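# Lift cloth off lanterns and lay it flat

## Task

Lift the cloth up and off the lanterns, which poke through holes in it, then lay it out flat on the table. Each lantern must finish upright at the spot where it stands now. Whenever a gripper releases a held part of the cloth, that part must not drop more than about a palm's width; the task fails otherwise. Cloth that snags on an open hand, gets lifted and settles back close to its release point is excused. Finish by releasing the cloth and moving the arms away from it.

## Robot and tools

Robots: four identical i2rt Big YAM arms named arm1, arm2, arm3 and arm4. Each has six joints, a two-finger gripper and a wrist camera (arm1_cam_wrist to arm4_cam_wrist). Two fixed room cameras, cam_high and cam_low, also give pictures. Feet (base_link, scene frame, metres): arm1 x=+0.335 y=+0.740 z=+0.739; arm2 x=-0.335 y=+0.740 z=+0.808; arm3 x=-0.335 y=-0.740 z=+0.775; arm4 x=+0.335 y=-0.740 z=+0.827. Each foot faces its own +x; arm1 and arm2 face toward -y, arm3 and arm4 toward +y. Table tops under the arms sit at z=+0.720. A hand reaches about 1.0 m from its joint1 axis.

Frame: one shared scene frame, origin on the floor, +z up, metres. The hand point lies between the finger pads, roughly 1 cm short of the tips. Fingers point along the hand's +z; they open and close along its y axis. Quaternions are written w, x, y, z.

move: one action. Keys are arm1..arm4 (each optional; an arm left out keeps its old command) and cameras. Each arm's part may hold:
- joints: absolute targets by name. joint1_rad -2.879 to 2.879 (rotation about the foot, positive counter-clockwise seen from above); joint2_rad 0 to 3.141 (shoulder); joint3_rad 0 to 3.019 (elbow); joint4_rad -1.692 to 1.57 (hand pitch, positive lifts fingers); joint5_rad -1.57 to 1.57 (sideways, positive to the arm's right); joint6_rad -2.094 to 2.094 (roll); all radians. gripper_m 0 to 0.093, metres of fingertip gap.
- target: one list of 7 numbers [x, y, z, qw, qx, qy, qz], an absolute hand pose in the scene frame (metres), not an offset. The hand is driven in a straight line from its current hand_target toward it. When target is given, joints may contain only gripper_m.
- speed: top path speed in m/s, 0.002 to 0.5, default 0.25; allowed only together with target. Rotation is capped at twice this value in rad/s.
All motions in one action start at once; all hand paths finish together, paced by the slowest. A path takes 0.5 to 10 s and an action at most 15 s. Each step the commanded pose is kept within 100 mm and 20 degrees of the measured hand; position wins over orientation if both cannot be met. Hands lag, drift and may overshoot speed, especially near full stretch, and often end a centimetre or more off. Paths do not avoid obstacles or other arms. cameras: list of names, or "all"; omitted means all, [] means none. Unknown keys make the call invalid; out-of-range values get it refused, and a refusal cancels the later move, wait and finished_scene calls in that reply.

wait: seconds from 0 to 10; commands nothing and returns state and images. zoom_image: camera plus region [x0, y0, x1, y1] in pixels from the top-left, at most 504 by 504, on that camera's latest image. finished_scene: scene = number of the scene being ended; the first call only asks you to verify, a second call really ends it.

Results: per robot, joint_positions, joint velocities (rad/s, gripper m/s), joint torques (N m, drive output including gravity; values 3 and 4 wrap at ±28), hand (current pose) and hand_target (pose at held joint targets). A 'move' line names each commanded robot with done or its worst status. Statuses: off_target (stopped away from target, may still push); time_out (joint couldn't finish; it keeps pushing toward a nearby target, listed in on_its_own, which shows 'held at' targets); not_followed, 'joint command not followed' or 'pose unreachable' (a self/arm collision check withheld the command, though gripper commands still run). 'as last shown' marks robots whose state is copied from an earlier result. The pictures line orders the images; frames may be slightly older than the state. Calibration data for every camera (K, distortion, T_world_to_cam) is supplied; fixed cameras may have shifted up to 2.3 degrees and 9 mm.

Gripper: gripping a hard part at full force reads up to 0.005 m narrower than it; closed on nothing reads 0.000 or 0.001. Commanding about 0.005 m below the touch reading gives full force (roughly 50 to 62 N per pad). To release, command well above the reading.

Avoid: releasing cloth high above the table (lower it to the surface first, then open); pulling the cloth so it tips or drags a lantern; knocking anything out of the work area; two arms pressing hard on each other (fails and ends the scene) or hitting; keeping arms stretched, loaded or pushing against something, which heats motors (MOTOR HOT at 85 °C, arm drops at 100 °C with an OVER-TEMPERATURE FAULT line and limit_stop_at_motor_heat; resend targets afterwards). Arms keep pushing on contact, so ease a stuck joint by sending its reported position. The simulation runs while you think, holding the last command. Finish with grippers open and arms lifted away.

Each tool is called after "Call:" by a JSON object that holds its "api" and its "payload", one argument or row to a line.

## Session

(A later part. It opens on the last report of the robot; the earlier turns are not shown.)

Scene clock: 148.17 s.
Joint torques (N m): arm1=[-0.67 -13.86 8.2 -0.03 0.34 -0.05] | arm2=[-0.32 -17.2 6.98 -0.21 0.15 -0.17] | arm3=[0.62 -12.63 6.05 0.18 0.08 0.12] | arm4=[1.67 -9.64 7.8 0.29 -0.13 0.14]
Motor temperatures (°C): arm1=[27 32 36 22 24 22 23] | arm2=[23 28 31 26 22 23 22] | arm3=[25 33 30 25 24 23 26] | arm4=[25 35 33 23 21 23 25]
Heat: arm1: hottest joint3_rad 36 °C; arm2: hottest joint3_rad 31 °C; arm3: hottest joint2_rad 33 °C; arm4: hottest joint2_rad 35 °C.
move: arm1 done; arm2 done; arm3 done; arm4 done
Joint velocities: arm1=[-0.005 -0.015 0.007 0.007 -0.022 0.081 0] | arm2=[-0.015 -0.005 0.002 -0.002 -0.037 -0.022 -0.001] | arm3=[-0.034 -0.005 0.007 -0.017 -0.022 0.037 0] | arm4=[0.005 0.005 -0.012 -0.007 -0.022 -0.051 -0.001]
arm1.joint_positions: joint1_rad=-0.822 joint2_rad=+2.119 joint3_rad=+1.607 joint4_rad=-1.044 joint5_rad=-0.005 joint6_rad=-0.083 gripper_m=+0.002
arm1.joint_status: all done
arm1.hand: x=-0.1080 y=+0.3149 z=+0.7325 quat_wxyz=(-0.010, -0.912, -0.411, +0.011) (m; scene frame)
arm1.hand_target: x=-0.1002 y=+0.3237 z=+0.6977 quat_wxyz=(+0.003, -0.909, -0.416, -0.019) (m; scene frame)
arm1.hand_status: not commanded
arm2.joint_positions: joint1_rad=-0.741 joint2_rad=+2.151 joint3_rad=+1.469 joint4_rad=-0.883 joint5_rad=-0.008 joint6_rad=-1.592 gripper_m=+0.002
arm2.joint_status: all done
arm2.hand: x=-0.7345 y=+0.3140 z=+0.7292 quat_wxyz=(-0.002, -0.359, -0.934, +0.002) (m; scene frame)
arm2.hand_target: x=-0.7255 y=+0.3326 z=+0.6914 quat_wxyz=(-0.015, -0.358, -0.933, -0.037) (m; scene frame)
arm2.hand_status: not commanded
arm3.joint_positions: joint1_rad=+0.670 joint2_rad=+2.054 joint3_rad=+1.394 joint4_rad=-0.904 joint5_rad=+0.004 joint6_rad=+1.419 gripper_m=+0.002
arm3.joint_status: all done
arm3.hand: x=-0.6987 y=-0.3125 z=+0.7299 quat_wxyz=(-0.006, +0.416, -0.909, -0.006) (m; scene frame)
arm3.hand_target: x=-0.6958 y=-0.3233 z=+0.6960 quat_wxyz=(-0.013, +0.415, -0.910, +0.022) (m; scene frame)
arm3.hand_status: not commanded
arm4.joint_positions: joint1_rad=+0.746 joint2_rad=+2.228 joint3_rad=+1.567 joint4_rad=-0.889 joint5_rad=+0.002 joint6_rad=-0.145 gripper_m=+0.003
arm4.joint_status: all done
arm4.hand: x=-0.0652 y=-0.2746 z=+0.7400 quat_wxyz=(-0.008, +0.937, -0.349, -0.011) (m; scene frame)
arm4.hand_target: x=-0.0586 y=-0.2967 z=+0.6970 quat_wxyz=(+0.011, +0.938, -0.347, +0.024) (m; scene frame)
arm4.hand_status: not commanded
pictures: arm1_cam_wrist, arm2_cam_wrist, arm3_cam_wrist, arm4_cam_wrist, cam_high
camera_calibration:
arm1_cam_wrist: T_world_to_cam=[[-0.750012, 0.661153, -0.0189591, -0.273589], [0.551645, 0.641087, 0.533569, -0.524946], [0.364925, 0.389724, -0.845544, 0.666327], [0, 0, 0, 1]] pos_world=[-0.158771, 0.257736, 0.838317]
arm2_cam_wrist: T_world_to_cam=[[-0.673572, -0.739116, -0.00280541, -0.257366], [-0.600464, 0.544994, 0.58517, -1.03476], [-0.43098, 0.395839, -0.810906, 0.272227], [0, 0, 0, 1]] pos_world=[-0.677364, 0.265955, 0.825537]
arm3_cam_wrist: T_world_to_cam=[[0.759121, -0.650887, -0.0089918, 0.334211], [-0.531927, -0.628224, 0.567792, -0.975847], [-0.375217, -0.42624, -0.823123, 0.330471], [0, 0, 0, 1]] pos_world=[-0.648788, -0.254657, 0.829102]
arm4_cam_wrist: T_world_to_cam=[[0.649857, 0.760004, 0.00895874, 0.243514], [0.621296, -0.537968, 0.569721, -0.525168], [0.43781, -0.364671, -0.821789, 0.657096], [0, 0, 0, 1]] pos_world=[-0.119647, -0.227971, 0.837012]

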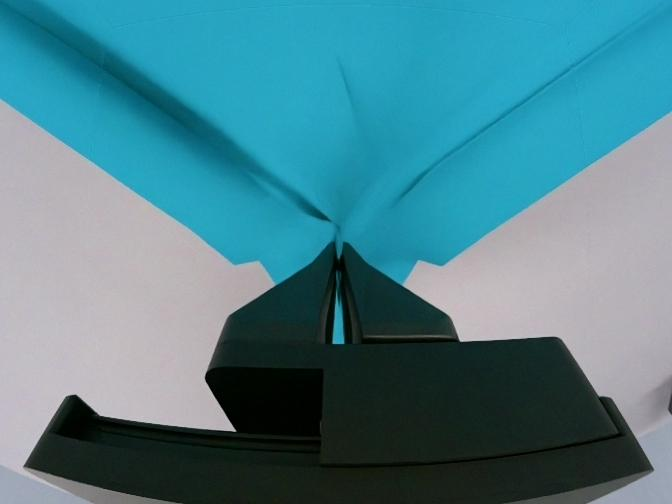

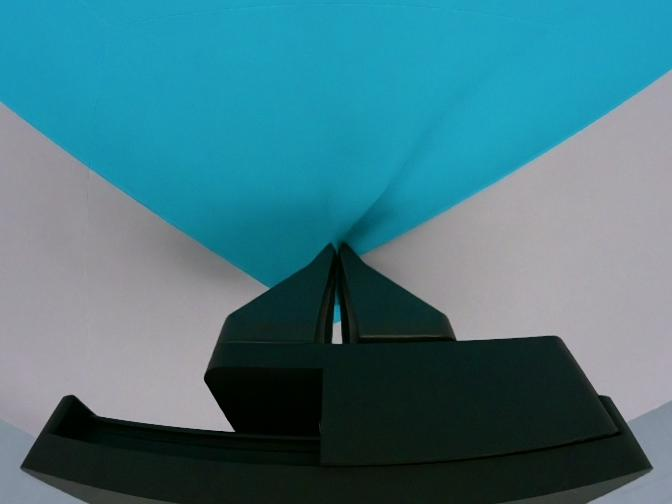

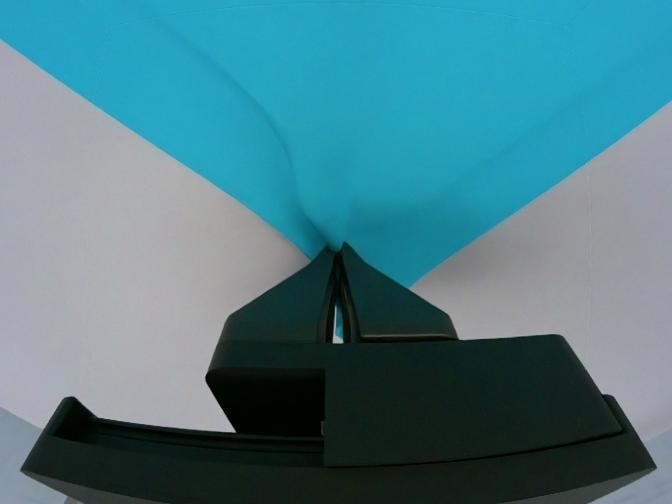

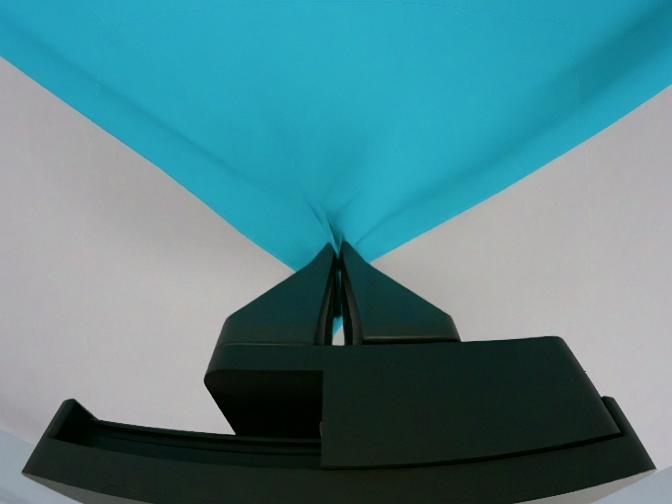

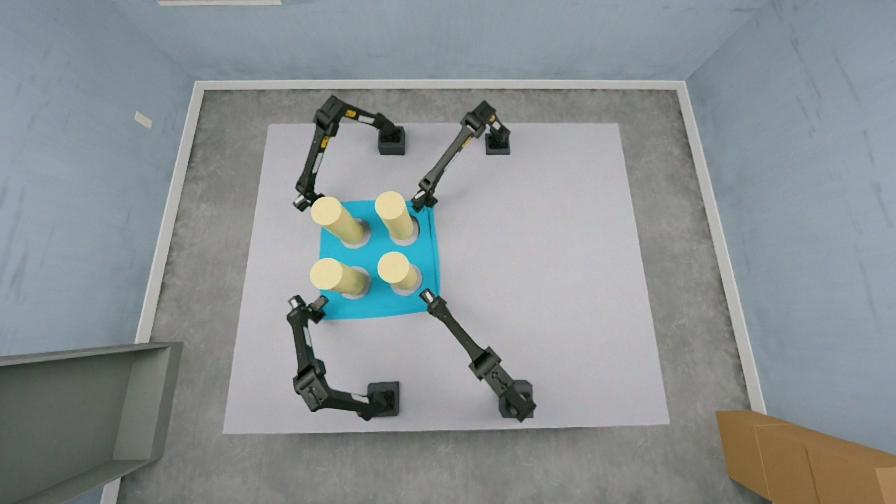

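Call:
{"api": "move", "payload": {
  "arm1": {"target": [-0.110, 0.3145, 0.765, 0, 0.9114, 0.4115, 0], "speed": 0.15},
  "arm2": {"target": [-0.7345, 0.3140, 0.765, 0, 0.3535, 0.9354, 0], "speed": 0.15},
  "arm3": {"target": [-0.6990, -0.3110, 0.765, 0, 0.4115, -0.9114, 0], "speed": 0.15},
  "arm4": {"target": [-0.0670, -0.2730, 0.770, 0, 0.9354, -0.3535, 0], "speed": 0.15},
  "cameras": ["cam_high", "cam_low"]
}}

Call:
{"api": "zoom_image", "payload": {
  "camera": "cam_high",
  "region": [300, 180, 460, 330]
}}

Call:
{"api": "zoom_image", "payload": {
  "camera": "cam_low",
  "region": [320, 190, 580, 330]
}}

Scene clock: 178.07 s.
Joint torques (N m): arm1=[-1.32 -18.84 11.37 -1.1 0.54 0.05] | arm2=[-0.67 -23.82 8.85 -0.42 0.3 -0.17] | arm3=[0.56 -20.07 7.97 -1.06 -0.14 0.05] | arm4=[0.26 -14.04 10.51 -0.61 -0.23 0.12]
Motor temperatures (°C): arm1=[27 33 36 21 24 22 24] | arm2=[23 27 31 26 22 23 23] | arm3=[25 34 31 25 24 23 28] | arm4=[25 34 33 23 21 23 26]
Heat: arm1: hottest joint3_rad 36 °C; arm2: hottest joint3_rad 31 °C; arm3: hottest joint2_rad 34 °C; arm4: hottest joint2_rad 34 °C.
move: arm1 off_target; arm2 off_target; arm3 off_target; arm4 done
Joint velocities: arm1=[-0.005 0.005 -0.007 0.012 0.007 -0.051 0] | arm2=[-0.005 -0.015 -0.002 -0.002 -0.051 0.022 0] | arm3=[0.005 0.005 0.007 0.002 0.022 -0.007 -0.001] | arm4=[-0.005 -0.005 0.032 0.002 -0.022 -0.022 -0.001]
arm1.joint_positions: joint1_rad=-0.817 joint2_rad=+2.119 joint3_rad=+1.639 joint4_rad=-1.127 joint5_rad=-0.004 joint6_rad=-0.083 gripper_m=+0.002
arm1.joint_status: not commanded
arm1.hand: x=-0.1010 y=+0.3177 z=+0.7433 quat_wxyz=(-0.001, -0.911, -0.413, -0.013) (m; scene frame)
arm1.hand_target: x=-0.1098 y=+0.3146 z=+0.7649 quat_wxyz=(+0.000, -0.912, -0.411, +0.000) (m; scene frame)
arm1.hand_status: off_target (0.024 m and 1.5 deg from the pose sent, 0.033 m and 1.7 deg at the start)
arm2.joint_positions: joint1_rad=-0.727 joint2_rad=+2.106 joint3_rad=+1.469 joint4_rad=-0.941 joint5_rad=-0.012 joint6_rad=-1.592 gripper_m=+0.001
arm2.joint_status: not commanded
arm2.hand: x=-0.7240 y=+0.3118 z=+0.7542 quat_wxyz=(-0.007, -0.352, -0.936, -0.003) (m; scene frame)
arm2.hand_target: x=-0.7346 y=+0.3139 z=+0.7647 quat_wxyz=(+0.000, -0.354, -0.935, +0.000) (m; scene frame)
arm2.hand_status: off_target (0.015 m and 0.9 deg from the pose sent, 0.036 m and 0.7 deg at the start)
arm3.joint_positions: joint1_rad=+0.654 joint2_rad=+2.035 joint3_rad=+1.397 joint4_rad=-0.963 joint5_rad=-0.001 joint6_rad=+1.419 gripper_m=+0.002
arm3.joint_status: not commanded
arm3.hand: x=-0.6864 y=-0.3150 z=+0.7410 quat_wxyz=(-0.009, +0.409, -0.912, +0.013) (m; scene frame)
arm3.hand_target: x=-0.6989 y=-0.3108 z=+0.7646 quat_wxyz=(+0.000, +0.411, -0.911, +0.000) (m; scene frame)
arm3.hand_status: off_target (0.027 m and 1.8 deg from the pose sent, 0.035 m and 1.1 deg at the start)
arm4.joint_positions: joint1_rad=+0.746 joint2_rad=+2.194 joint3_rad=+1.590 joint4_rad=-0.965 joint5_rad=+0.002 joint6_rad=-0.145 gripper_m=+0.003
arm4.joint_status: not commanded
arm4.hand: x=-0.0650 y=-0.2749 z=+0.7676 quat_wxyz=(-0.004, +0.937, -0.349, -0.004) (m; scene frame)
arm4.hand_target: x=-0.0668 y=-0.2732 z=+0.7701 quat_wxyz=(+0.000, +0.935, -0.353, +0.000) (m; scene frame)
arm4.hand_status: done (0.004 m and 0.8 deg from the pose sent, 0.030 m and 1.6 deg at the start)
pictures: cam_high, cam_low

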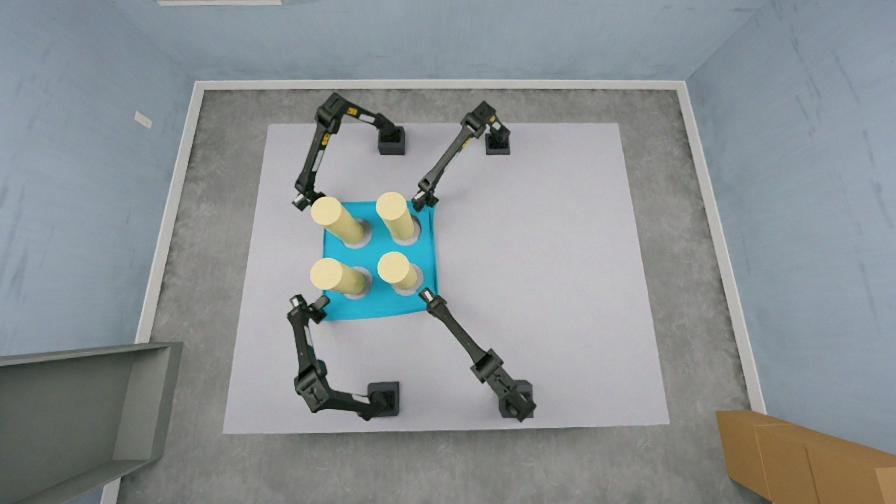

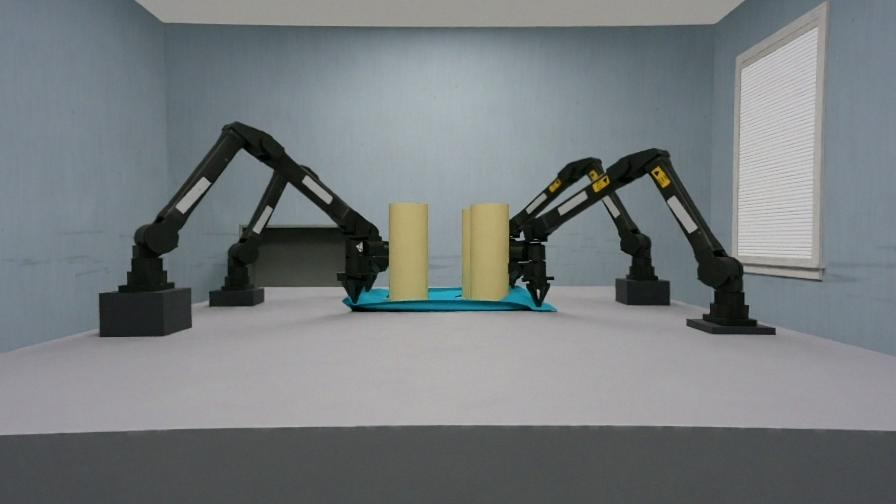

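Scaled by 3.150.

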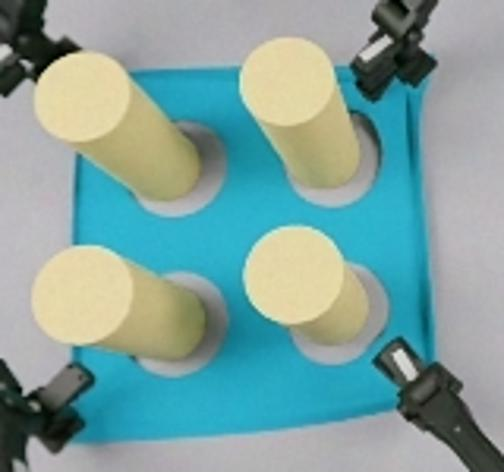

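Scaled by 1.938.

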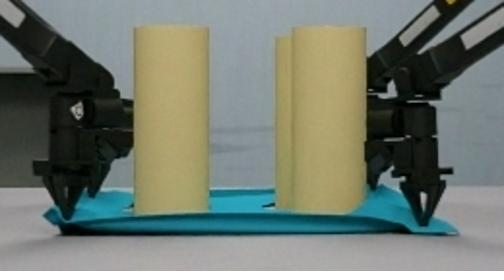

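Call:
{"api": "zoom_image", "payload": {
  "camera": "cam_high",
  "region": [370, 205, 430, 310]
}}

Call:
{"api": "zoom_image", "payload": {
  "camera": "cam_high",
  "region": [330, 205, 390, 310]
}}

Call:
{"api": "zoom_image", "payload": {
  "camera": "cam_low",
  "region": [330, 190, 570, 330]
}}

Scaled by 4.800.

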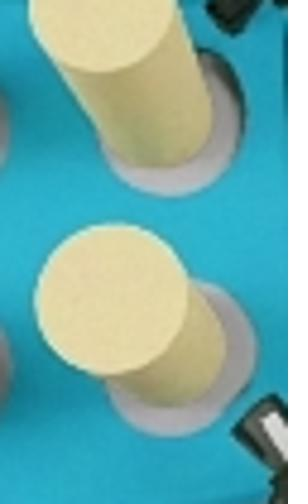

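Scaled by 4.800.

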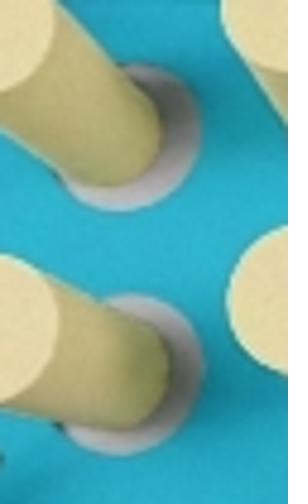

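Scaled by 2.100.

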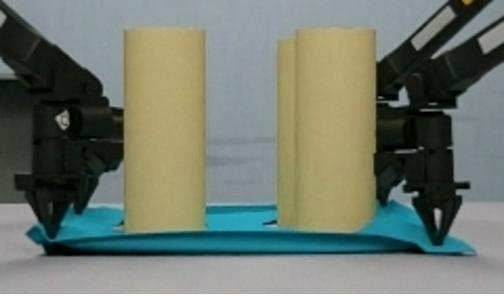

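Call:
{"api": "move", "payload": {
  "arm1": {"target": [-0.1326, 0.3166, 0.850, 0, 0.9114, 0.4115, 0], "speed": 0.12},
  "arm2": {"target": [-0.7472, 0.3157, 0.840, 0, 0.3535, 0.9354, 0], "speed": 0.12},
  "arm3": {"target": [-0.7115, -0.2991, 0.852, 0, 0.4115, -0.9114, 0], "speed": 0.12},
  "arm4": {"target": [-0.0896, -0.2610, 0.835, 0, 0.9354, -0.3535, 0], "speed": 0.12},
  "cameras": ["cam_high", "cam_low"]
}}

Call:
{"api": "zoom_image", "payload": {
  "camera": "cam_high",
  "region": [370, 205, 430, 310]
}}

Call:
{"api": "zoom_image", "payload": {
  "camera": "cam_high",
  "region": [330, 205, 390, 310]
}}

Call:
{"api": "zoom_image", "payload": {
  "camera": "cam_low",
  "region": [330, 190, 570, 330]
}}

Scene clock: 212.83 s.
Joint torques (N m): arm1=[-1.79 -19.31 13.19 -0.62 0.52 -0.07] | arm2=[-1.55 -23.12 11.92 -0.58 0.32 -0.16] | arm3=[0.73 -20.48 9.47 -0.91 -0.12 0.08] | arm4=[1.49 -14.97 12.19 -0.44 -0.25 0.19]
Motor temperatures (°C): arm1=[27 35 37 21 24 22 25] | arm2=[23 27 32 26 22 23 24] | arm3=[25 35 31 24 24 23 28] | arm4=[25 35 35 23 21 23 27]
Heat: arm1: hottest joint3_rad 37 °C; arm2: hottest joint3_rad 32 °C; arm3: hottest joint2_rad 35 °C; arm4: hottest joint2_rad 35 °C.
move: arm1 off_target; arm2 off_target; arm3 off_target; arm4 off_target
Joint velocities: arm1=[-0.005 0.015 -0.002 0.002 0.066 0.037 0] | arm2=[-0.015 0.005 0.002 0.002 -0.066 -0.037 0.001] | arm3=[-0.015 -0.005 0.002 -0.002 0.007 0.007 0] | arm4=[-0.015 0.005 -0.012 0.002 0.037 0.037 0]
arm1.joint_positions: joint1_rad=-0.835 joint2_rad=+2.088 joint3_rad=+1.803 joint4_rad=-1.349 joint5_rad=-0.001 joint6_rad=-0.097 gripper_m=+0.002
arm1.joint_status: not commanded
arm1.hand: x=-0.1174 y=+0.3189 z=+0.8202 quat_wxyz=(+0.005, -0.911, -0.411, -0.025) (m; scene frame)
arm1.hand_target: x=-0.1325 y=+0.3168 z=+0.8500 quat_wxyz=(+0.000, -0.911, -0.411, +0.001) (m; scene frame)
arm1.hand_status: off_target (0.034 m and 2.9 deg from the pose sent, 0.111 m and 1.5 deg at the start)
arm2.joint_positions: joint1_rad=-0.736 joint2_rad=+2.022 joint3_rad=+1.523 joint4_rad=-1.105 joint5_rad=-0.013 joint6_rad=-1.607 gripper_m=+0.001
arm2.joint_status: not commanded
arm2.hand: x=-0.7255 y=+0.3173 z=+0.8189 quat_wxyz=(-0.012, -0.349, -0.937, -0.015) (m; scene frame)
arm2.hand_target: x=-0.7470 y=+0.3159 z=+0.8401 quat_wxyz=(+0.000, -0.354, -0.935, +0.000) (m; scene frame)
arm2.hand_status: off_target (0.030 m and 2.3 deg from the pose sent, 0.089 m and 0.9 deg at the start)
arm3.joint_positions: joint1_rad=+0.654 joint2_rad=+1.976 joint3_rad=+1.539 joint4_rad=-1.183 joint5_rad=-0.002 joint6_rad=+1.419 gripper_m=+0.002
arm3.joint_status: not commanded
arm3.hand: x=-0.6975 y=-0.3034 z=+0.8207 quat_wxyz=(-0.011, +0.409, -0.912, +0.022) (m; scene frame)
arm3.hand_target: x=-0.7121 y=-0.2987 z=+0.8511 quat_wxyz=(+0.000, +0.412, -0.911, +0.000) (m; scene frame)
arm3.hand_status: off_target (0.035 m and 2.8 deg from the pose sent, 0.115 m and 1.8 deg at the start)
arm4.joint_positions: joint1_rad=+0.746 joint2_rad=+2.170 joint3_rad=+1.721 joint4_rad=-1.141 joint5_rad=+0.002 joint6_rad=-0.138 gripper_m=+0.003
arm4.joint_status: not commanded
arm4.hand: x=-0.0766 y=-0.2617 z=+0.8252 quat_wxyz=(+0.001, +0.936, -0.353, +0.006) (m; scene frame)
arm4.hand_target: x=-0.0890 y=-0.2618 z=+0.8355 quat_wxyz=(+0.000, +0.935, -0.353, +0.000) (m; scene frame)
arm4.hand_status: off_target (0.016 m and 0.7 deg from the pose sent, 0.073 m and 0.8 deg at the start)
pictures: cam_high, cam_low

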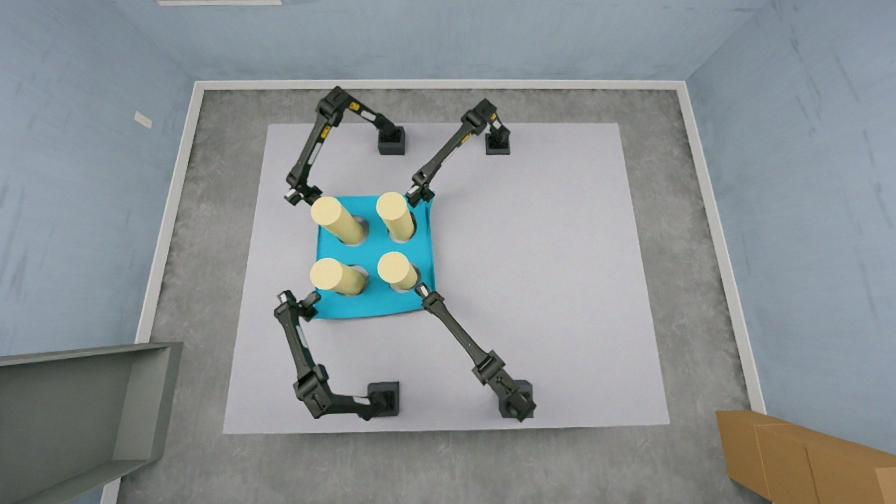

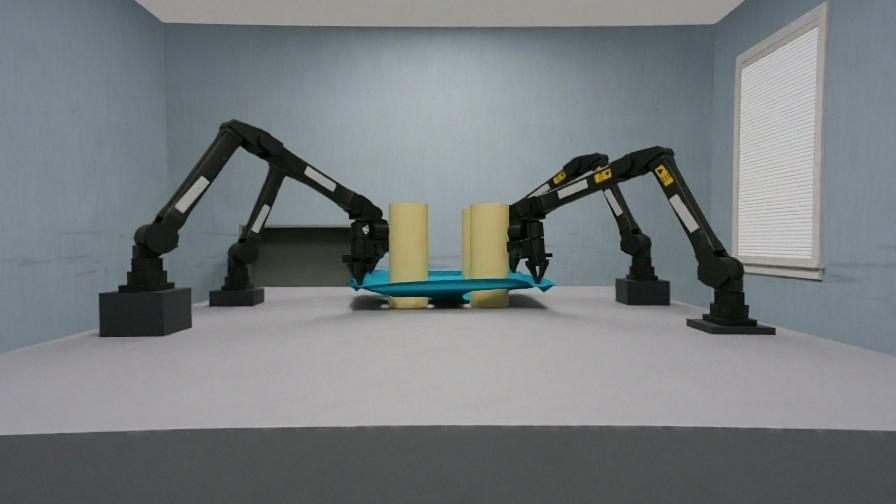

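Scaled by 4.800.

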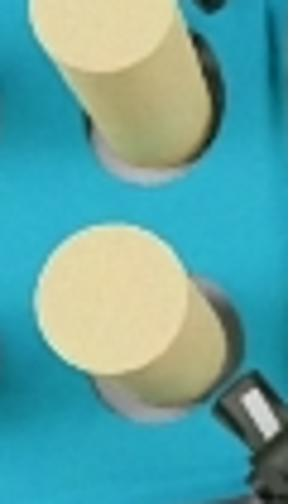

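Scaled by 4.800.

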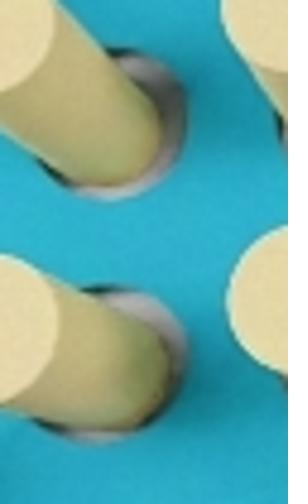

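Scaled by 2.100.

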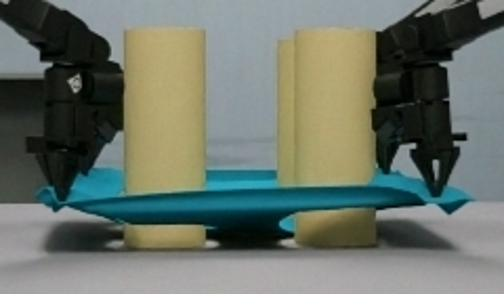

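Call:
{"api": "move", "payload": {
  "cameras": ["cam_high", "cam_low"]
}}

Scene clock: 228.17 s.
Joint torques (N m): arm1=[-1.73 -19.25 13.31 -0.76 0.53 -0.03] | arm2=[-1.38 -23.65 11.73 -0.55 0.31 -0.2] | arm3=[0.85 -20.6 9.44 -0.91 -0.12 0.07] | arm4=[1.49 -14.92 12.21 -0.43 -0.25 0.19]
Motor temperatures (°C): arm1=[27 37 38 21 24 22 25] | arm2=[23 28 34 26 22 23 24] | arm3=[25 35 31 24 24 23 28] | arm4=[25 36 35 23 21 23 27]
Heat: arm1: hottest joint3_rad 38 °C; arm2: hottest joint3_rad 34 °C; arm3: hottest joint2_rad 35 °C; arm4: hottest joint2_rad 36 °C.
Joint velocities: arm1=[-0.005 -0.005 0.007 -0.017 0.037 -0.081 0.001] | arm2=[-0.005 -0.015 0.007 0.007 0.007 0.037 0] | arm3=[-0.015 -0.024 0.017 -0.002 0.022 -0.037 -0.001] | arm4=[-0.005 -0.005 -0.007 -0.002 -0.007 -0.051 -0.001]
arm1.joint_positions: joint1_rad=-0.835 joint2_rad=+2.088 joint3_rad=+1.803 joint4_rad=-1.349 joint5_rad=-0.001 joint6_rad=-0.098 gripper_m=+0.002
arm1.joint_status: not commanded
arm1.hand: x=-0.1174 y=+0.3189 z=+0.8202 quat_wxyz=(+0.005, -0.911, -0.412, -0.025) (m; scene frame)
arm1.hand_target: x=-0.1325 y=+0.3168 z=+0.8500 quat_wxyz=(+0.000, -0.911, -0.411, +0.001) (m; scene frame)
arm1.hand_status: off_target (0.034 m and 2.9 deg from the pose sent, 0.111 m and 1.5 deg at the start)
arm2.joint_positions: joint1_rad=-0.736 joint2_rad=+2.022 joint3_rad=+1.523 joint4_rad=-1.105 joint5_rad=-0.013 joint6_rad=-1.608 gripper_m=+0.001
arm2.joint_status: not commanded
arm2.hand: x=-0.7255 y=+0.3173 z=+0.8189 quat_wxyz=(-0.012, -0.349, -0.937, -0.015) (m; scene frame)
arm2.hand_target: x=-0.7470 y=+0.3159 z=+0.8401 quat_wxyz=(+0.000, -0.354, -0.935, +0.000) (m; scene frame)
arm2.hand_status: off_target (0.030 m and 2.3 deg from the pose sent, 0.089 m and 0.9 deg at the start)
arm3.joint_positions: joint1_rad=+0.654 joint2_rad=+1.976 joint3_rad=+1.539 joint4_rad=-1.184 joint5_rad=-0.002 joint6_rad=+1.419 gripper_m=+0.002
arm3.joint_status: not commanded
arm3.hand: x=-0.6974 y=-0.3035 z=+0.8207 quat_wxyz=(-0.011, +0.409, -0.912, +0.022) (m; scene frame)
arm3.hand_target: x=-0.7121 y=-0.2987 z=+0.8511 quat_wxyz=(+0.000, +0.412, -0.911, +0.000) (m; scene frame)
arm3.hand_status: off_target (0.035 m and 2.8 deg from the pose sent, 0.115 m and 1.8 deg at the start)
arm4.joint_positions: joint1_rad=+0.746 joint2_rad=+2.170 joint3_rad=+1.721 joint4_rad=-1.141 joint5_rad=+0.002 joint6_rad=-0.138 gripper_m=+0.003
arm4.joint_status: not commanded
arm4.hand: x=-0.0766 y=-0.2617 z=+0.8252 quat_wxyz=(+0.001, +0.936, -0.353, +0.006) (m; scene frame)
arm4.hand_target: x=-0.0890 y=-0.2618 z=+0.8355 quat_wxyz=(+0.000, +0.935, -0.353, +0.000) (m; scene frame)
arm4.hand_status: off_target (0.016 m and 0.7 deg from the pose sent, 0.073 m and 0.8 deg at the start)
pictures: cam_high, cam_low

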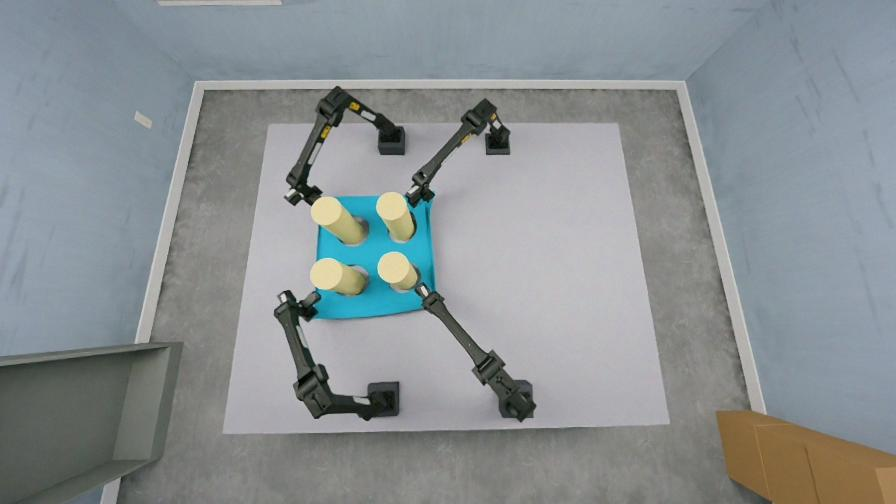

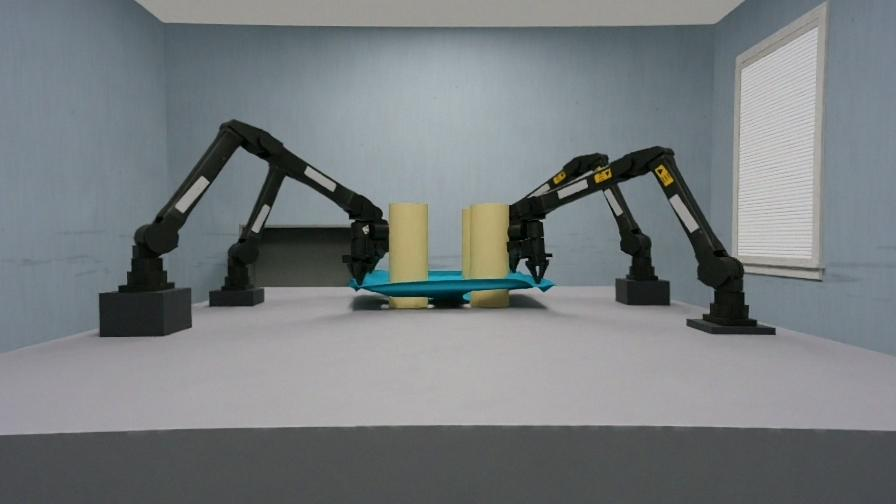

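Call:
{"api": "zoom_image", "payload": {
  "camera": "cam_high",
  "region": [300, 180, 460, 330]
}}

Call:
{"api": "zoom_image", "payload": {
  "camera": "cam_low",
  "region": [330, 190, 570, 330]
}}

Scaled by 3.150.

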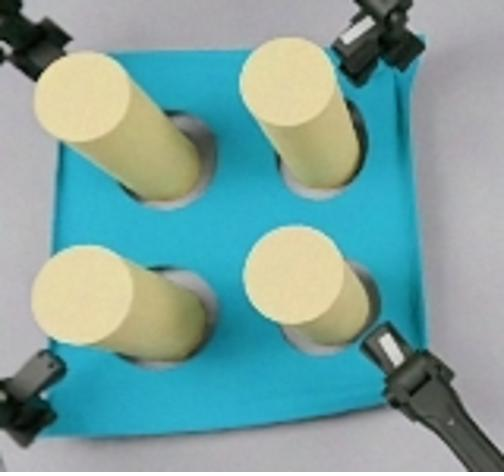

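Scaled by 2.100.

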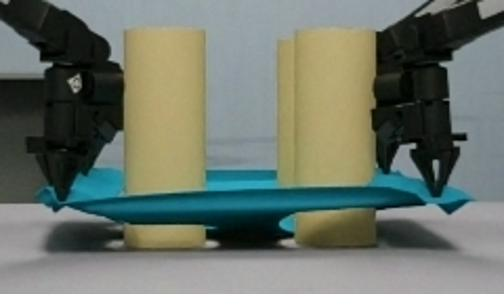

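Call:
{"api": "zoom_image", "payload": {
  "camera": "cam_high",
  "region": [310, 195, 370, 255]
}}

Call:
{"api": "zoom_image", "payload": {
  "camera": "cam_high",
  "region": [370, 190, 440, 260]
}}

Call:
{"api": "zoom_image", "payload": {
  "camera": "cam_high",
  "region": [310, 250, 370, 310]
}}

Call:
{"api": "zoom_image", "payload": {
  "camera": "cam_high",
  "region": [370, 245, 440, 315]
}}

Scaled by 8.400.

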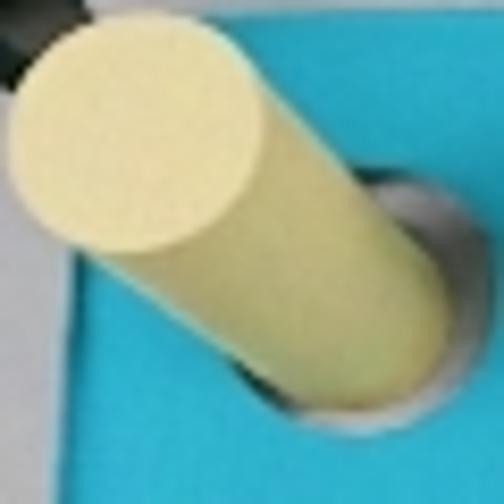

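Scaled by 7.200.

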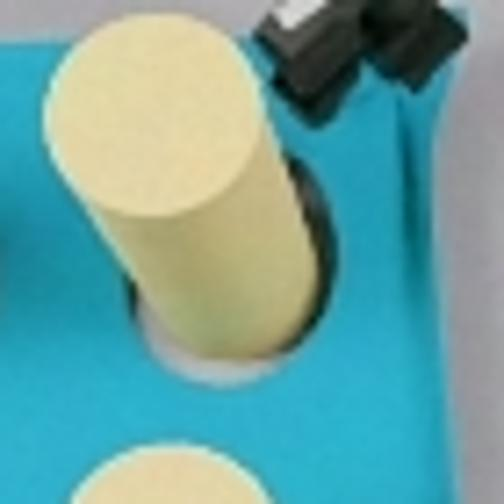

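Scaled by 8.400.

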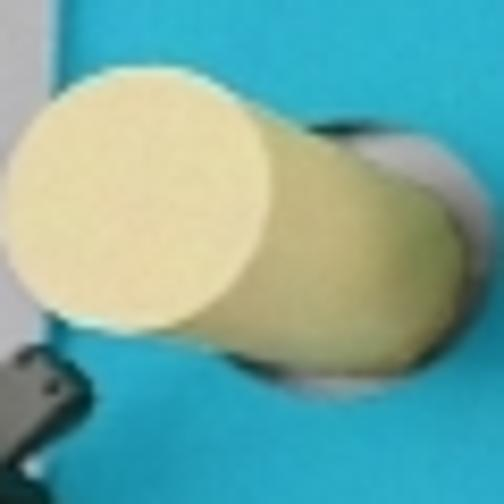

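Scaled by 7.200.

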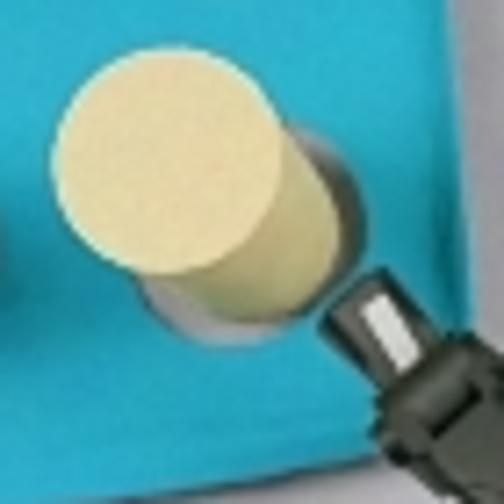

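Call:
{"api": "move", "payload": {
  "arm1": {"target": [-0.140, 0.324, 0.910, 0, 0.9114, 0.4115, 0], "speed": 0.12},
  "arm2": {"target": [-0.761, 0.319, 0.900, 0, 0.3535, 0.9354, 0], "speed": 0.12},
  "arm3": {"target": [-0.720, -0.307, 0.911, 0, 0.4115, -0.9114, 0], "speed": 0.12},
  "arm4": {"target": [-0.0955, -0.264, 0.8925, 0, 0.9354, -0.3535, 0], "speed": 0.12},
  "cameras": ["cam_high", "cam_low"]
}}

Call:
{"api": "zoom_image", "payload": {
  "camera": "cam_high",
  "region": [310, 195, 370, 255]
}}

Call:
{"api": "zoom_image", "payload": {
  "camera": "cam_high",
  "region": [370, 190, 440, 260]
}}

Call:
{"api": "zoom_image", "payload": {
  "camera": "cam_high",
  "region": [310, 250, 370, 310]
}}

Call:
{"api": "zoom_image", "payload": {
  "camera": "cam_high",
  "region": [370, 245, 440, 315]
}}

Scene clock: 268.33 s.
Joint torques (N m): arm1=[-2.37 -18.67 13.72 -0.81 0.48 -0.06] | arm2=[-1.61 -23.3 12.42 -0.57 0.31 -0.17] | arm3=[1.38 -19.72 9.78 -0.94 -0.12 0.2] | arm4=[2.02 -14.15 12.68 -0.47 -0.26 0.19]
Motor temperatures (°C): arm1=[27 39 40 21 24 22 26] | arm2=[23 29 36 26 22 23 24] | arm3=[25 35 32 24 24 23 29] | arm4=[25 37 37 23 21 23 28]
Heat: arm1: hottest joint3_rad 40 °C; arm2: hottest joint3_rad 36 °C; arm3: hottest joint2_rad 35 °C; arm4: hottest joint2_rad 37 °C.
move: arm1 off_target; arm2 off_target; arm3 off_target; arm4 off_target
Joint velocities: arm1=[-0.005 -0.005 0.002 -0.002 -0.051 -0.051 0] | arm2=[-0.005 0.005 0.002 -0.002 0.066 -0.066 -0.001] | arm3=[0.005 -0.024 -0.007 0.002 -0.022 -0.022 0] | arm4=[0.015 0.005 -0.002 -0.007 0.007 -0.081 -0.001]
arm1.joint_positions: joint1_rad=-0.851 joint2_rad=+2.060 joint3_rad=+1.926 joint4_rad=-1.493 joint5_rad=-0.001 joint6_rad=-0.114 gripper_m=+0.002
arm1.joint_status: not commanded
arm1.hand: x=-0.1282 y=+0.3236 z=+0.8835 quat_wxyz=(+0.003, -0.911, -0.411, -0.022) (m; scene frame)
arm1.hand_target: x=-0.1398 y=+0.3242 z=+0.9097 quat_wxyz=(+0.001, -0.911, -0.412, +0.000) (m; scene frame)
arm1.hand_status: off_target (0.029 m and 2.5 deg from the pose sent, 0.093 m and 2.9 deg at the start)
arm2.joint_positions: joint1_rad=-0.755 joint2_rad=+1.978 joint3_rad=+1.626 joint4_rad=-1.249 joint5_rad=-0.013 joint6_rad=-1.627 gripper_m=+0.001
arm2.joint_status: not commanded
arm2.hand: x=-0.7405 y=+0.3177 z=+0.8798 quat_wxyz=(-0.012, -0.348, -0.937, -0.013) (m; scene frame)
arm2.hand_target: x=-0.7609 y=+0.3194 z=+0.8997 quat_wxyz=(+0.000, -0.354, -0.935, +0.000) (m; scene frame)
arm2.hand_status: off_target (0.029 m and 2.1 deg from the pose sent, 0.089 m and 2.3 deg at the start)
arm3.joint_positions: joint1_rad=+0.666 joint2_rad=+1.919 joint3_rad=+1.629 joint4_rad=-1.320 joint5_rad=-0.002 joint6_rad=+1.426 gripper_m=+0.002
arm3.joint_status: not commanded
arm3.hand: x=-0.7053 y=-0.3056 z=+0.8840 quat_wxyz=(-0.010, +0.411, -0.911, +0.017) (m; scene frame)
arm3.hand_target: x=-0.7202 y=-0.3069 z=+0.9104 quat_wxyz=(+0.000, +0.412, -0.911, +0.000) (m; scene frame)
arm3.hand_status: off_target (0.031 m and 2.3 deg from the pose sent, 0.093 m and 2.8 deg at the start)
arm4.joint_positions: joint1_rad=+0.750 joint2_rad=+2.112 joint3_rad=+1.795 joint4_rad=-1.262 joint5_rad=+0.002 joint6_rad=-0.129 gripper_m=+0.003
arm4.joint_status: not commanded
arm4.hand: x=-0.0815 y=-0.2599 z=+0.8869 quat_wxyz=(-0.002, +0.935, -0.355, +0.001) (m; scene frame)
arm4.hand_target: x=-0.0950 y=-0.2647 z=+0.8928 quat_wxyz=(+0.000, +0.935, -0.353, -0.001) (m; scene frame)
arm4.hand_status: off_target (0.016 m and 0.3 deg from the pose sent, 0.070 m and 0.7 deg at the start)
pictures: cam_high, cam_low

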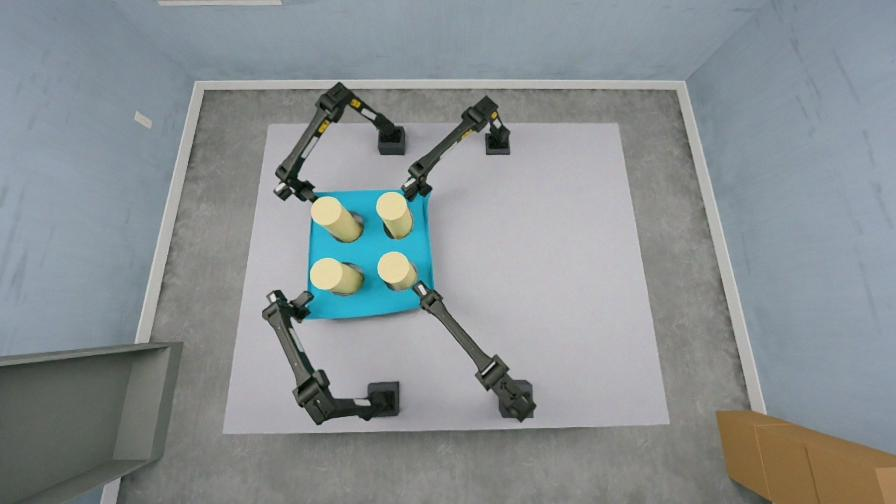

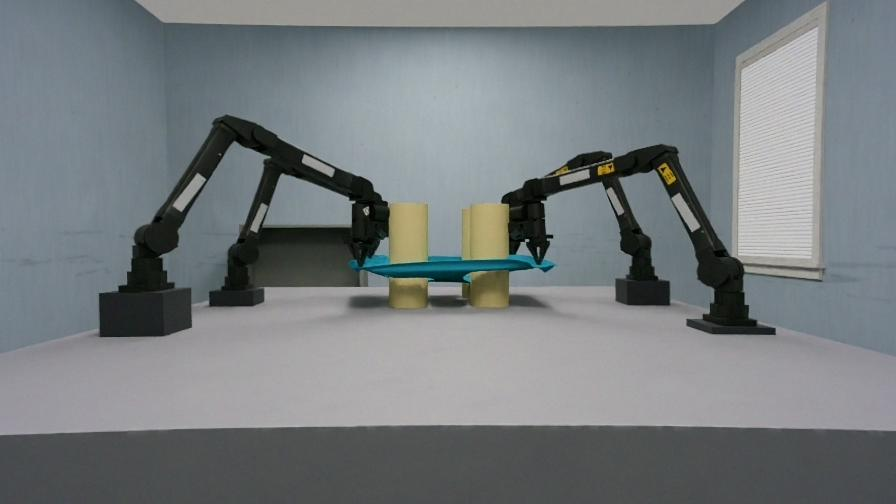

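Scaled by 8.400.

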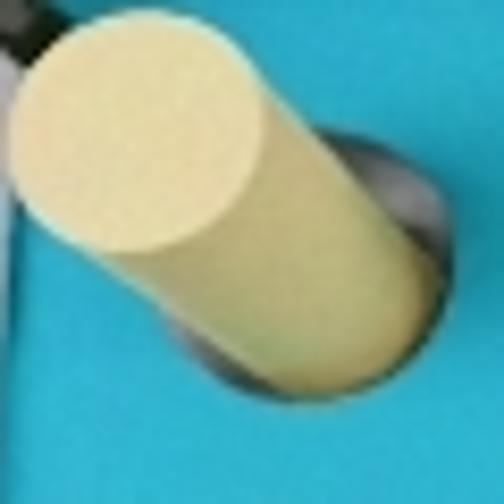

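Scaled by 7.200.

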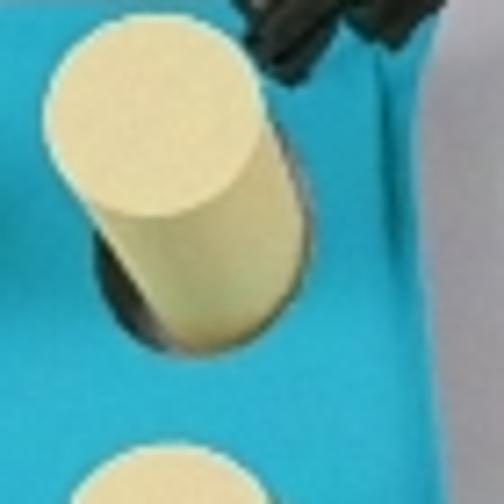

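Scaled by 8.400.

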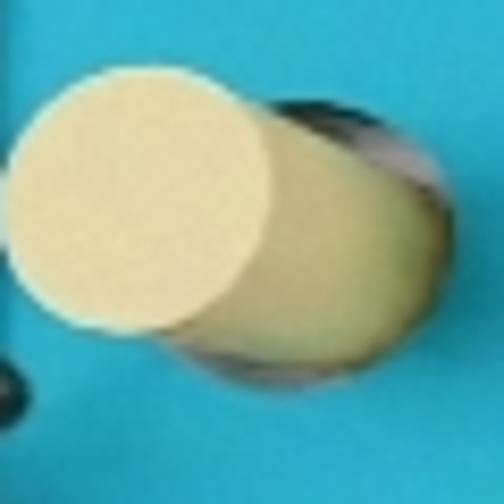

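Scaled by 7.200.

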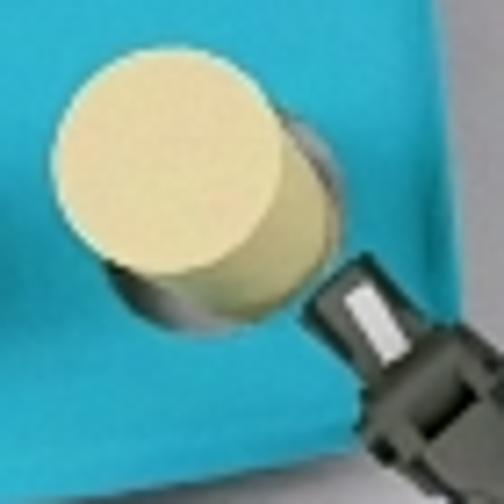

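Call:
{"api": "move", "payload": {
  "arm1": {"target": [-0.127, 0.332, 0.976, 0, 0.9114, 0.4115, 0], "speed": 0.12},
  "arm2": {"target": [-0.773, 0.322, 0.970, 0, 0.3535, 0.9354, 0], "speed": 0.12},
  "arm3": {"target": [-0.725, -0.315, 0.977, 0, 0.4115, -0.9114, 0], "speed": 0.12},
  "arm4": {"target": [-0.083, -0.272, 0.958, 0, 0.9354, -0.3535, 0], "speed": 0.12},
  "cameras": ["cam_high", "cam_low"]
}}

Call:
{"api": "zoom_image", "payload": {
  "camera": "cam_high",
  "region": [310, 195, 370, 255]
}}

Call:
{"api": "zoom_image", "payload": {
  "camera": "cam_high",
  "region": [370, 190, 440, 260]
}}

Call:
{"api": "zoom_image", "payload": {
  "camera": "cam_high",
  "region": [310, 250, 370, 310]
}}

Call:
{"api": "zoom_image", "payload": {
  "camera": "cam_high",
  "region": [370, 245, 440, 315]
}}

Scene clock: 289.97 s.
Joint torques (N m): arm1=[-1.49 -18.37 13.22 -0.99 0.4 -0.01] | arm2=[-2.55 -24 13.46 -0.5 0.33 -0.2] | arm3=[1.79 -19.9 10.28 -0.91 -0.14 0.21] | arm4=[1.44 -13.8 12.59 -0.83 -0.24 0.12]
Motor temperatures (°C): arm1=[27 38 41 21 24 22 26] | arm2=[23 31 38 26 22 23 24] | arm3=[25 36 34 24 24 23 29] | arm4=[25 36 37 23 21 23 28]
Heat: arm1: hottest joint3_rad 41 °C; arm2: hottest joint3_rad 38 °C; arm3: hottest joint2_rad 36 °C; arm4: hottest joint3_rad 37 °C.
move: arm1 off_target; arm2 off_target; arm3 off_target; arm4 done
Joint velocities: arm1=[-0.024 0.005 -0.017 0.022 -0.022 -0.066 0] | arm2=[-0.015 -0.005 -0.022 -0.002 -0.051 0.081 0] | arm3=[-0.005 -0.005 0.007 -0.017 0.066 0.051 0] | arm4=[0.005 -0.015 0.002 -0.002 -0.007 -0.022 0]
arm1.joint_positions: joint1_rad=-0.851 joint2_rad=+2.017 joint3_rad=+2.033 joint4_rad=-1.630 joint5_rad=-0.001 joint6_rad=-0.115 gripper_m=+0.002
arm1.joint_status: not commanded
arm1.hand: x=-0.1229 y=+0.3290 z=+0.9506 quat_wxyz=(+0.001, -0.911, -0.412, -0.015) (m; scene frame)
arm1.hand_target: x=-0.1271 y=+0.3319 z=+0.9760 quat_wxyz=(+0.000, -0.911, -0.412, +0.001) (m; scene frame)
arm1.hand_status: off_target (0.026 m and 1.7 deg from the pose sent, 0.093 m and 2.5 deg at the start)
arm2.joint_positions: joint1_rad=-0.762 joint2_rad=+1.957 joint3_rad=+1.765 joint4_rad=-1.426 joint5_rad=-0.013 joint6_rad=-1.644 gripper_m=+0.001
arm2.joint_status: not commanded
arm2.hand: x=-0.7472 y=+0.3164 z=+0.9431 quat_wxyz=(-0.016, -0.344, -0.939, -0.021) (m; scene frame)
arm2.hand_target: x=-0.7723 y=+0.3228 z=+0.9699 quat_wxyz=(+0.001, -0.354, -0.935, +0.000) (m; scene frame)
arm2.hand_status: off_target (0.038 m and 3.2 deg from the pose sent, 0.096 m and 2.1 deg at the start)
arm3.joint_positions: joint1_rad=+0.673 joint2_rad=+1.889 joint3_rad=+1.747 joint4_rad=-1.479 joint5_rad=-0.002 joint6_rad=+1.440 gripper_m=+0.002
arm3.joint_status: not commanded
arm3.hand: x=-0.7088 y=-0.3090 z=+0.9451 quat_wxyz=(-0.011, +0.408, -0.912, +0.022) (m; scene frame)
arm3.hand_target: x=-0.7246 y=-0.3148 z=+0.9764 quat_wxyz=(+0.001, +0.412, -0.911, +0.000) (m; scene frame)
arm3.hand_status: off_target (0.036 m and 2.8 deg from the pose sent, 0.096 m and 2.3 deg at the start)
arm4.joint_positions: joint1_rad=+0.750 joint2_rad=+2.031 joint3_rad=+1.840 joint4_rad=-1.375 joint5_rad=+0.002 joint6_rad=-0.128 gripper_m=+0.003
arm4.joint_status: not commanded
arm4.hand: x=-0.0753 y=-0.2673 z=+0.9532 quat_wxyz=(-0.005, +0.935, -0.355, -0.004) (m; scene frame)
arm4.hand_target: x=-0.0825 y=-0.2725 z=+0.9580 quat_wxyz=(+0.000, +0.935, -0.353, +0.000) (m; scene frame)
arm4.hand_status: done (0.010 m and 0.8 deg from the pose sent, 0.072 m and 0.3 deg at the start)
pictures: cam_high, cam_low

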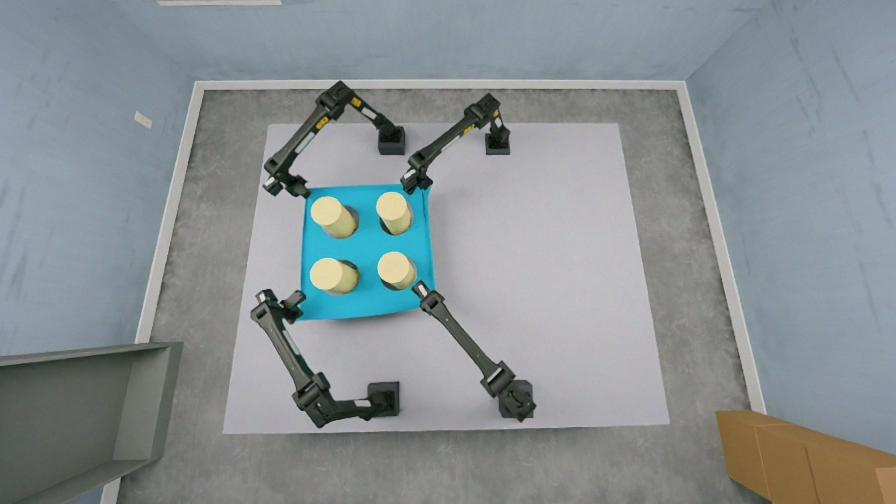

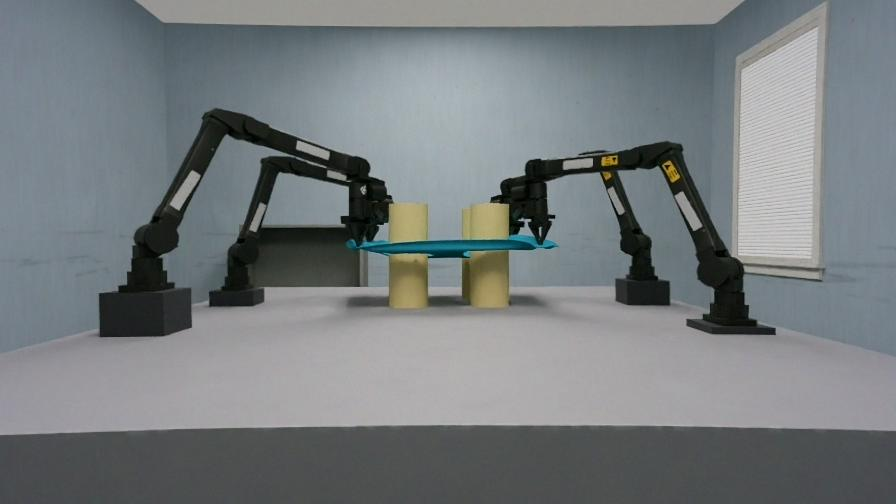

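Scaled by 8.400.

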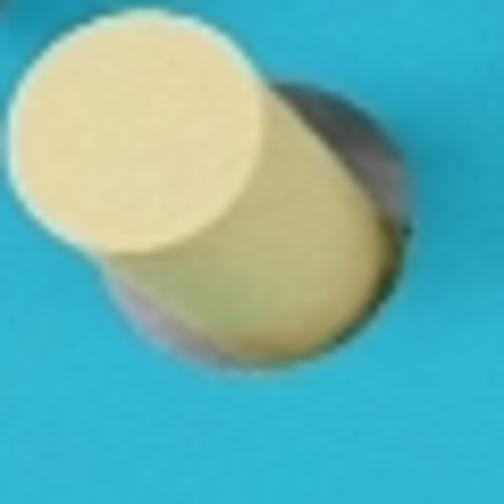

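Scaled by 7.200.

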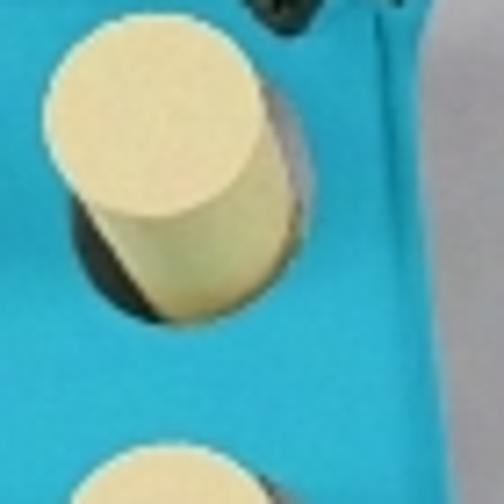

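Scaled by 8.400.

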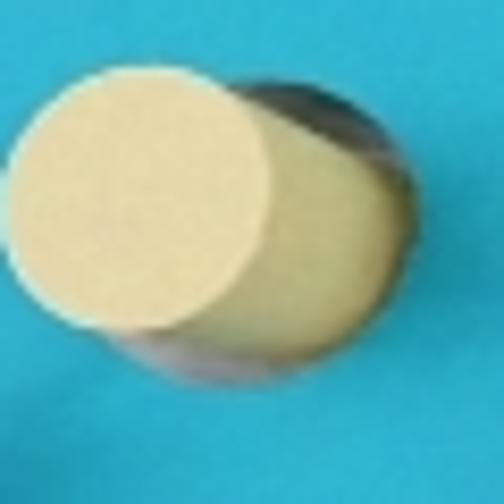

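Scaled by 7.200.

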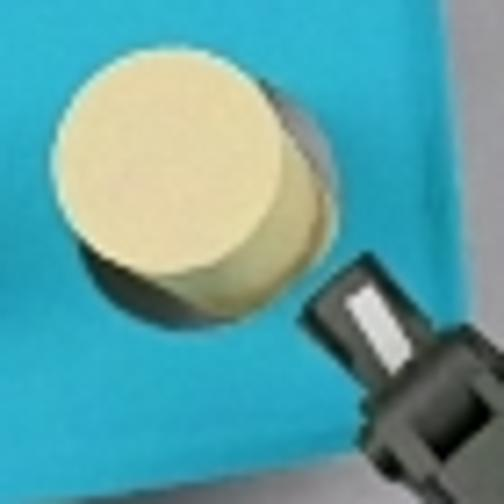

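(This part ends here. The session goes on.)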